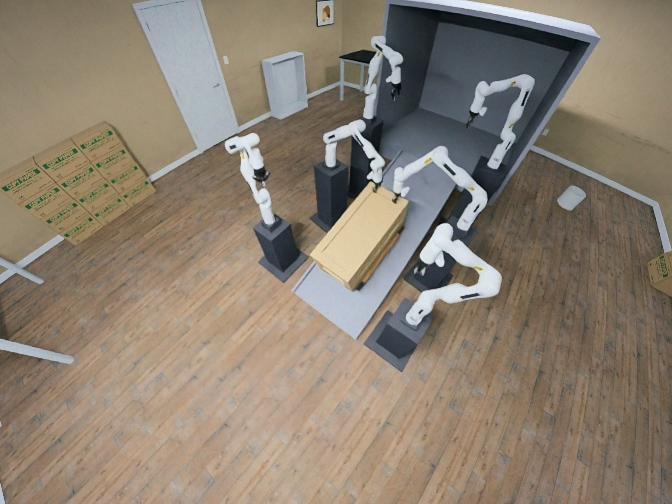

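Request:
move:
  arm2: {"joints":{"joint1_rad":-0.459,"joint2_rad":1.0527,"joint4_rad":1.292,"joint5_rad":0.3287,"joint6_rad":0.9324,"joint7_rad":0.9911}}
  arm5: {"joints":{"joint1_rad":0.1497,"joint2_rad":1.019,"joint4_rad":1.1689,"joint5_rad":-0.3076,"joint6_rad":1.0652,"joint7_rad":2.0258}}
  cameras: []

Request:
move:
  arm2: {"joints":{"joint1_rad":-0.5212,"joint2_rad":1.0972,"joint4_rad":1.2265,"joint5_rad":0.312,"joint6_rad":0.967,"joint7_rad":0.9465}}
  arm5: {"joints":{"joint1_rad":0.211,"joint2_rad":1.0667,"joint4_rad":1.0994,"joint5_rad":-0.2952,"joint6_rad":1.1015,"joint7_rad":2.0731}}
  cameras: ["arm2_cam_wrist","arm5_cam_wrist"]

Scene clock: 373.03 s.
Joint torques (N m): arm1=[-1.31 -12.86 -0.33 -11.04 0.52 0.42 -0.02] | arm2=[24.57 -26.23 22.79 7.84 9.35 12.66 1.38] | arm3=[-0.36 -0.44 -1.51 -8.34 0.18 -0.31 0.27] | arm4=[0.36 1.02 0.96 -9.25 -0.21 -0.25 -0.09] | arm5=[-13.88 -24.25 -15.81 -2.62 -6.28 6.52 -0.19] | arm6=[1.08 -12.41 1.29 -7.83 -0.91 0.09 0.02]
Flange force (N): arm1=[4.0 -4.2 7.9] | arm2=[-23.3 55.7 6.3] | arm3=[0.6 -3.1 -1.0] | arm4=[5.0 1.1 5.1] | arm5=[-2.2 -25.0 -0.1] | arm6=[-3.7 2.2 -2.1]
move: arm2 done; arm5 done
Joint velocities: within noise
arm1, arm3, arm4, arm6: as last shown
arm2.joint_positions: joint1_rad=-0.459 joint2_rad=+1.053 joint3_rad=+0.000 joint4_rad=+1.292 joint5_rad=+0.329 joint6_rad=+0.933 joint7_rad=+0.991 gripper_m=+0.066
arm2.joint_status: all done
arm2.hand: x=+0.1267 y=+0.1137 z=+0.8274 quat_wxyz=(+0.102, -0.700, -0.700, +0.098) (m; scene frame)
arm5.joint_positions: joint1_rad=+0.150 joint2_rad=+1.019 joint3_rad=+0.000 joint4_rad=+1.169 joint5_rad=-0.308 joint6_rad=+1.065 joint7_rad=+2.026 gripper_m=+0.066
arm5.joint_status: all done
arm5.hand: x=+0.1260 y=-0.0846 z=+0.8307 quat_wxyz=(+0.098, +0.701, -0.700, -0.096) (m; scene frame)
pictures: none
No camera images: "cameras" was empty.

Scene clock: 373.87 s.
Joint torques (N m): arm1=[-1.31 -12.77 -0.31 -11.1 0.53 0.4 -0.05] | arm2=[21.46 -23.27 19.36 11.25 7.67 13.82 1.56] | arm3=[-0.29 -0.45 -1.51 -8.32 0.21 -0.33 0.29] | arm4=[0.39 1.09 1 -9.21 -0.21 -0.23 -0.07] | arm5=[-12.79 -25.17 -14.59 0.35 -5.77 9.46 -0.48] | arm6=[1.09 -12.44 1.27 -7.83 -0.93 0.1 0.02]
Flange force (N): arm1=[4.2 -4.5 8.0] | arm2=[-29.3 53.2 4.5] | arm3=[0.5 -3.1 -1.2] | arm4=[5.1 1.2 5.0] | arm5=[-8.8 -26.7 4.8] | arm6=[-3.8 2.1 -2.1]
move: arm2 done; arm5 done
Joint velocities: within noise
arm1, arm3, arm4, arm6: as last shown
arm2.joint_positions: joint1_rad=-0.521 joint2_rad=+1.097 joint3_rad=+0.000 joint4_rad=+1.227 joint5_rad=+0.312 joint6_rad=+0.967 joint7_rad=+0.947 gripper_m=+0.066
arm2.joint_status: all done
arm2.hand: x=+0.1667 y=+0.1141 z=+0.8157 quat_wxyz=(+0.102, -0.700, -0.700, +0.098) (m; scene frame)
arm5.joint_positions: joint1_rad=+0.211 joint2_rad=+1.067 joint3_rad=+0.000 joint4_rad=+1.099 joint5_rad=-0.295 joint6_rad=+1.102 joint7_rad=+2.073 gripper_m=+0.066
arm5.joint_status: all done
arm5.hand: x=+0.1660 y=-0.0848 z=+0.8194 quat_wxyz=(+0.099, +0.701, -0.700, -0.096) (m; scene frame)
pictures: arm2_cam_wrist, arm5_cam_wrist

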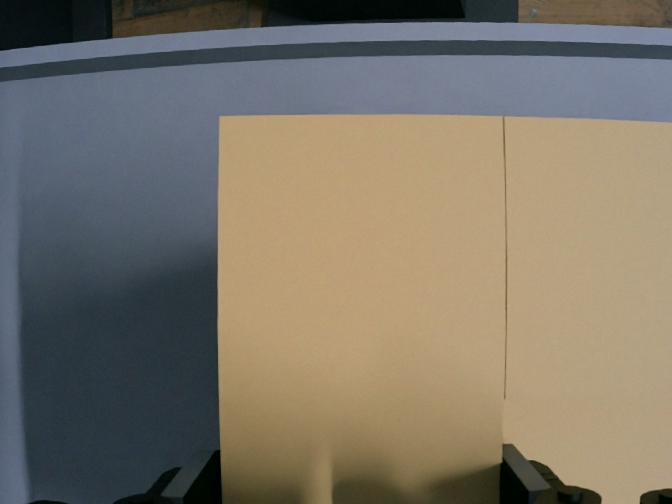

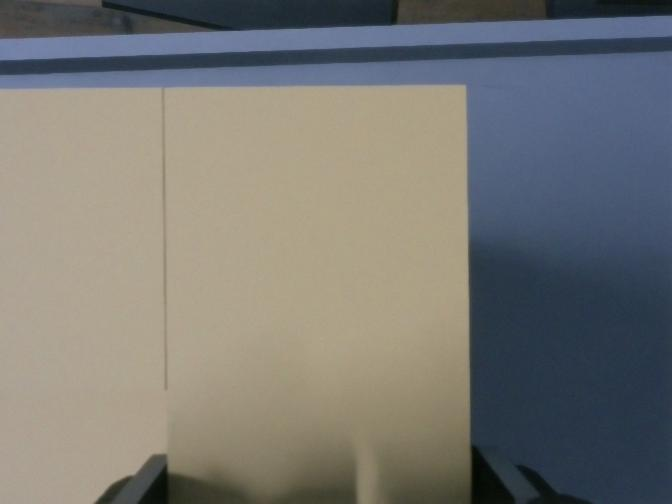

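Request:
move:
  arm2: {"joints":{"joint1_rad":-0.5805,"joint2_rad":1.149,"joint4_rad":1.1403,"joint5_rad":0.2941,"joint6_rad":1.0128,"joint7_rad":0.907}}
  arm5: {"joints":{"joint1_rad":0.2695,"joint2_rad":1.121,"joint4_rad":1.0112,"joint5_rad":-0.2817,"joint6_rad":1.1483,"joint7_rad":2.1152}}
  cameras: []

Request:
move:
  arm2: {"joints":{"joint1_rad":-0.6365,"joint2_rad":1.2055,"joint4_rad":1.0406,"joint5_rad":0.2757,"joint6_rad":1.0666,"joint7_rad":0.8732}}
  arm5: {"joints":{"joint1_rad":0.3251,"joint2_rad":1.184,"joint4_rad":0.9015,"joint5_rad":-0.2675,"joint6_rad":1.2065,"joint7_rad":2.1514}}
  cameras: ["cam_high","arm2_cam_wrist","arm5_cam_wrist"]

Scene clock: 376.30 s.
Joint torques (N m): arm1=[-1.31 -12.82 -0.29 -11.03 0.53 0.37 -0.06] | arm2=[20.81 -21.73 18.11 10.69 7.51 13.1 1.46] | arm3=[-0.3 -0.44 -1.52 -8.35 0.2 -0.32 0.3] | arm4=[0.38 1.02 1.01 -9.2 -0.23 -0.25 -0.07] | arm5=[-16.99 -26.93 -18.19 1.44 -7.72 11.54 -0.53] | arm6=[1.1 -12.43 1.27 -7.8 -0.91 0.12 0.01]
Flange force (N): arm1=[4.0 -4.3 7.7] | arm2=[-25.6 51.6 0.8] | arm3=[0.6 -3.0 -1.0] | arm4=[5.0 1.3 4.9] | arm5=[-9.1 -35.7 6.9] | arm6=[-3.8 2.1 -2.1]
move: arm2 done; arm5 done
Joint velocities: within noise
arm1.joint_positions: joint1_rad=-0.635 joint2_rad=+0.200 joint3_rad=+0.000 joint4_rad=+1.600 joint5_rad=+0.219 joint6_rad=+1.501 joint7_rad=+0.799 gripper_m=+0.085
arm1.joint_status: not commanded
arm1.hand: x=-0.5663 y=+0.3237 z=+1.3334 quat_wxyz=(+0.082, -0.702, -0.700, +0.098) (m; scene frame)
arm2.joint_positions: joint1_rad=-0.580 joint2_rad=+1.149 joint3_rad=+0.000 joint4_rad=+1.140 joint5_rad=+0.294 joint6_rad=+1.013 joint7_rad=+0.907 gripper_m=+0.066
arm2.joint_status: all done
arm2.hand: x=+0.2071 y=+0.1137 z=+0.8041 quat_wxyz=(+0.102, -0.700, -0.699, +0.099) (m; scene frame)
arm3, arm4: as last shown
arm5.joint_positions: joint1_rad=+0.269 joint2_rad=+1.121 joint3_rad=+0.000 joint4_rad=+1.011 joint5_rad=-0.282 joint6_rad=+1.148 joint7_rad=+2.115 gripper_m=+0.066
arm5.joint_status: all done
arm5.hand: x=+0.2061 y=-0.0848 z=+0.8083 quat_wxyz=(+0.099, +0.701, -0.700, -0.096) (m; scene frame)
arm6.joint_positions: joint1_rad=+0.581 joint2_rad=+0.200 joint3_rad=+0.000 joint4_rad=+1.600 joint5_rad=-0.259 joint6_rad=+1.437 joint7_rad=+2.143 gripper_m=+0.085
arm6.joint_status: not commanded
arm6.hand: x=-0.5165 y=-0.3438 z=+1.3794 quat_wxyz=(+0.070, +0.704, -0.697, -0.115) (m; scene frame)
pictures: none
No camera images: "cameras" was empty.

Scene clock: 377.27 s.
Joint torques (N m): arm1=[-1.3 -12.78 -0.36 -11.08 0.56 0.4 -0.09] | arm2=[18.33 -19.27 15.21 11.66 6.43 12.99 1.46] | arm3=[-0.29 -0.4 -1.5 -8.31 0.17 -0.29 0.29] | arm4=[0.35 1.07 0.99 -9.22 -0.2 -0.26 -0.07] | arm5=[-17.07 -27.84 -17.61 2.58 -7.78 13.1 -0.63] | arm6=[1.12 -12.41 1.29 -7.81 -0.9 0.09 0.02]
Flange force (N): arm1=[4.1 -4.5 7.9] | arm2=[-28.0 49.1 -2.6] | arm3=[0.6 -3.0 -1.0] | arm4=[5.1 1.2 5.0] | arm5=[-11.8 -38.4 9.0] | arm6=[-3.8 2.2 -2.2]
move: arm2 done; arm5 done
Joint velocities: within noise
arm1, arm6: as last shown
arm2.joint_positions: joint1_rad=-0.637 joint2_rad=+1.205 joint3_rad=+0.000 joint4_rad=+1.041 joint5_rad=+0.276 joint6_rad=+1.067 joint7_rad=+0.873 gripper_m=+0.066
arm2.joint_status: all done
arm2.hand: x=+0.2472 y=+0.1143 z=+0.7926 quat_wxyz=(+0.102, -0.700, -0.700, +0.099) (m; scene frame)
arm3.joint_positions: joint1_rad=-0.100 joint2_rad=-0.420 joint3_rad=+0.000 joint4_rad=+1.540 joint5_rad=+0.000 joint6_rad=+1.950 joint7_rad=+1.990 gripper_m=+0.000
arm3.joint_status: not commanded
arm3.hand: x=+0.8022 y=+0.5696 z=+1.1094 quat_wxyz=(-0.022, -0.500, -0.865, +0.026) (m; scene frame)
arm4.joint_positions: joint1_rad=+0.100 joint2_rad=-0.420 joint3_rad=+0.000 joint4_rad=+1.540 joint5_rad=+0.000 joint6_rad=+1.950 joint7_rad=+1.141 gripper_m=+0.000
arm4.joint_status: not commanded
arm4.hand: x=+0.8581 y=-0.5667 z=+1.1500 quat_wxyz=(-0.021, +0.503, -0.864, -0.023) (m; scene frame)
arm5.joint_positions: joint1_rad=+0.325 joint2_rad=+1.184 joint3_rad=+0.000 joint4_rad=+0.902 joint5_rad=-0.267 joint6_rad=+1.207 joint7_rad=+2.151 gripper_m=+0.066
arm5.joint_status: all done
arm5.hand: x=+0.2461 y=-0.0848 z=+0.7970 quat_wxyz=(+0.099, +0.701, -0.700, -0.096) (m; scene frame)
pictures: arm2_cam_wrist, arm5_cam_wrist, cam_high

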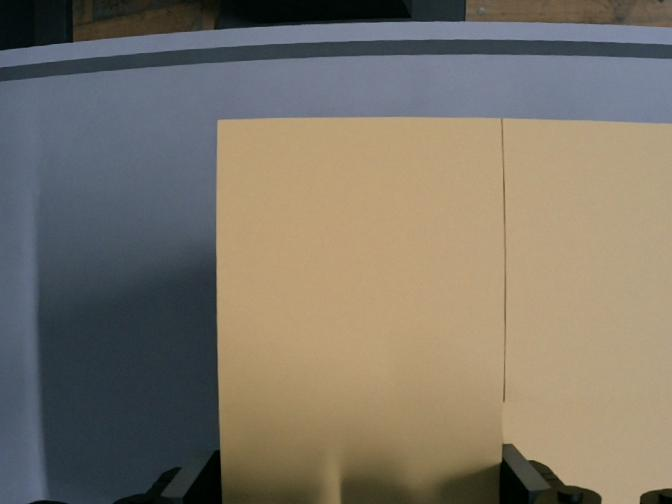

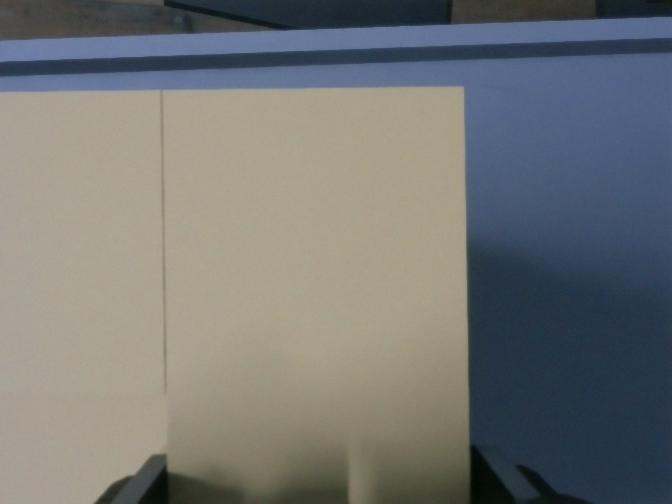

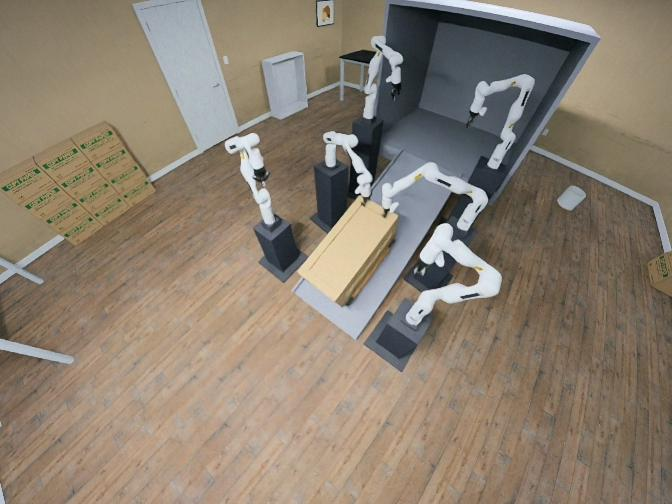

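Request:
zoom_image:
  camera: "cam_high"
  region: [250, 150, 450, 350]

Scaled by 2.520 from the camera's 672x504 image, which has a finer 960x720 frame.

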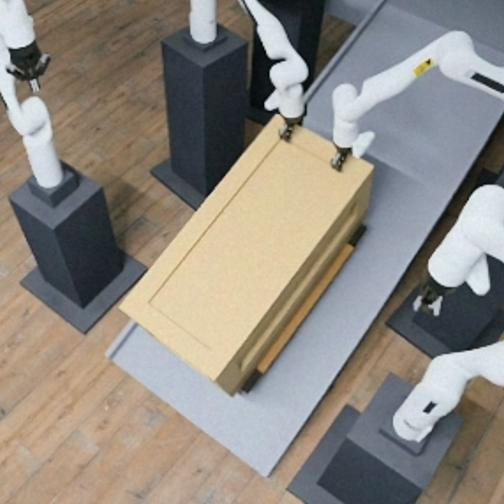

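Request:
move:
  arm2: {"joints":{"joint1_rad":-0.688,"joint2_rad":1.2696,"joint4_rad":0.9162,"joint5_rad":0.2576,"joint6_rad":1.1343,"joint7_rad":0.8446}}
  arm5: {"joints":{"joint1_rad":0.3776,"joint2_rad":1.258,"joint4_rad":0.7614,"joint5_rad":-0.2535,"joint6_rad":1.2818,"joint7_rad":2.1811}}
  cameras: []

Request:
move:
  arm2: {"joints":{"joint1_rad":-0.737,"joint2_rad":1.3458,"joint4_rad":0.7641,"joint5_rad":0.2396,"joint6_rad":1.2175,"joint7_rad":0.8212}}
  arm5: {"joints":{"joint1_rad":0.4271,"joint2_rad":1.3499,"joint4_rad":0.5806,"joint5_rad":-0.2395,"joint6_rad":1.3793,"joint7_rad":2.2046}}
  cameras: ["cam_high","arm2_cam_wrist","arm5_cam_wrist"]

Scene clock: 381.03 s.
Joint torques (N m): arm1=[-1.31 -12.81 -0.34 -11.05 0.51 0.4 -0.04] | arm2=[16.13 -24.79 13.13 7.76 6.12 12.19 1.4] | arm3=[-0.28 -0.43 -1.5 -8.32 0.2 -0.33 0.31] | arm4=[0.38 1.04 0.98 -9.25 -0.19 -0.25 -0.08] | arm5=[-14.14 -31.53 -14.41 -1.19 -6.95 11.41 -0.53] | arm6=[1.1 -12.42 1.31 -7.85 -0.93 0.1 0.03]
Flange force (N): arm1=[4.0 -4.3 7.9] | arm2=[-25.5 47.9 4.7] | arm3=[0.5 -3.0 -1.2] | arm4=[5.1 1.2 5.1] | arm5=[-6.6 -32.1 13.1] | arm6=[-3.7 2.2 -2.0]
move: arm2 done; arm5 done
Joint velocities: within noise
arm1, arm3, arm4, arm6: as last shown
arm2.joint_positions: joint1_rad=-0.688 joint2_rad=+1.270 joint3_rad=+0.000 joint4_rad=+0.916 joint5_rad=+0.257 joint6_rad=+1.134 joint7_rad=+0.845 gripper_m=+0.066
arm2.joint_status: all done
arm2.hand: x=+0.2870 y=+0.1137 z=+0.7822 quat_wxyz=(+0.102, -0.701, -0.699, +0.099) (m; scene frame)
arm5.joint_positions: joint1_rad=+0.378 joint2_rad=+1.258 joint3_rad=+0.000 joint4_rad=+0.761 joint5_rad=-0.254 joint6_rad=+1.282 joint7_rad=+2.181 gripper_m=+0.066
arm5.joint_status: all done
arm5.hand: x=+0.2863 y=-0.0844 z=+0.7865 quat_wxyz=(+0.099, +0.701, -0.700, -0.097) (m; scene frame)
pictures: none
No camera images: "cameras" was empty.

Scene clock: 382.17 s.
Joint torques (N m): arm1=[-1.3 -12.87 -0.35 -11.03 0.51 0.42 -0.05] | arm2=[14.92 -25.25 11.29 7.16 5.72 12.61 1.41] | arm3=[-0.31 -0.41 -1.56 -8.36 0.18 -0.34 0.3] | arm4=[0.35 1.05 1.01 -9.22 -0.2 -0.25 -0.08] | arm5=[-16.03 -32.94 -14.7 0.75 -7.99 15.28 -0.75] | arm6=[1.12 -12.4 1.27 -7.83 -0.92 0.12 0.02]
Flange force (N): arm1=[3.9 -4.3 7.9] | arm2=[-27.7 49.2 5.4] | arm3=[0.7 -3.1 -1.0] | arm4=[5.1 1.3 4.9] | arm5=[-10.7 -39.6 17.6] | arm6=[-3.7 2.2 -2.1]
move: arm2 done; arm5 done
Joint velocities: within noise
arm1, arm3, arm4, arm6: as last shown
arm2.joint_positions: joint1_rad=-0.737 joint2_rad=+1.346 joint3_rad=+0.000 joint4_rad=+0.764 joint5_rad=+0.240 joint6_rad=+1.218 joint7_rad=+0.821 gripper_m=+0.066
arm2.joint_status: all done
arm2.hand: x=+0.3269 y=+0.1142 z=+0.7712 quat_wxyz=(+0.101, -0.701, -0.699, +0.099) (m; scene frame)
arm5.joint_positions: joint1_rad=+0.427 joint2_rad=+1.350 joint3_rad=+0.000 joint4_rad=+0.581 joint5_rad=-0.239 joint6_rad=+1.379 joint7_rad=+2.205 gripper_m=+0.066
arm5.joint_status: all done
arm5.hand: x=+0.3260 y=-0.0850 z=+0.7752 quat_wxyz=(+0.099, +0.701, -0.699, -0.097) (m; scene frame)
pictures: arm2_cam_wrist, arm5_cam_wrist, cam_high

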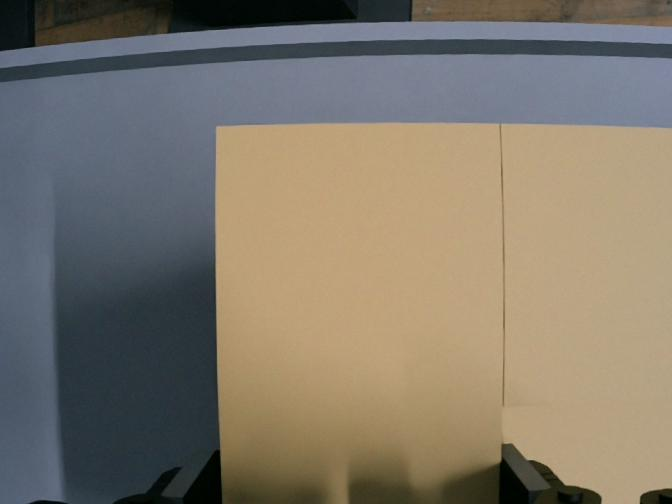

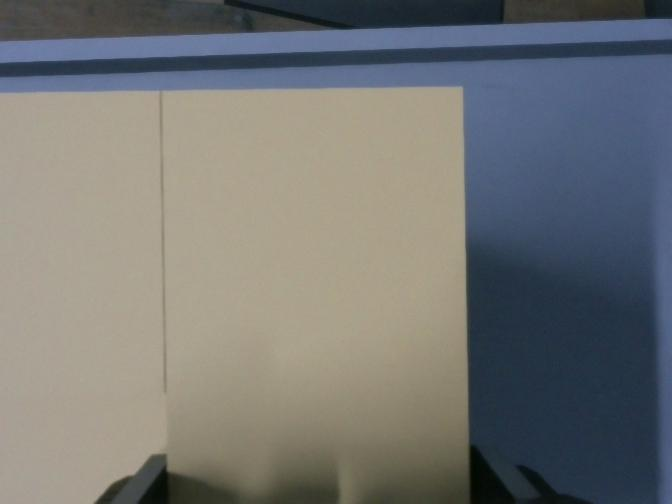

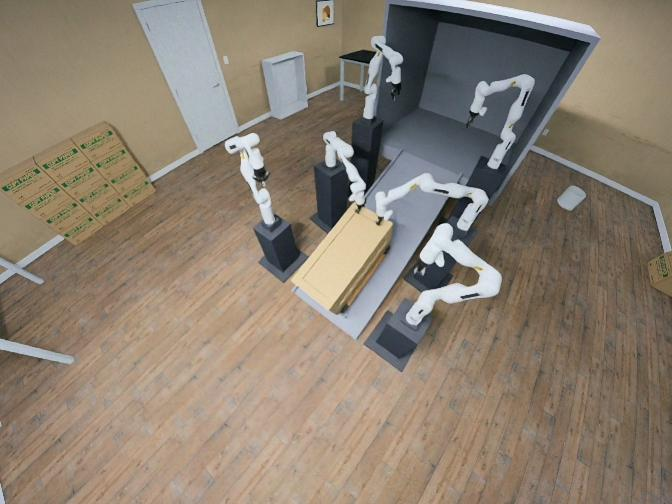

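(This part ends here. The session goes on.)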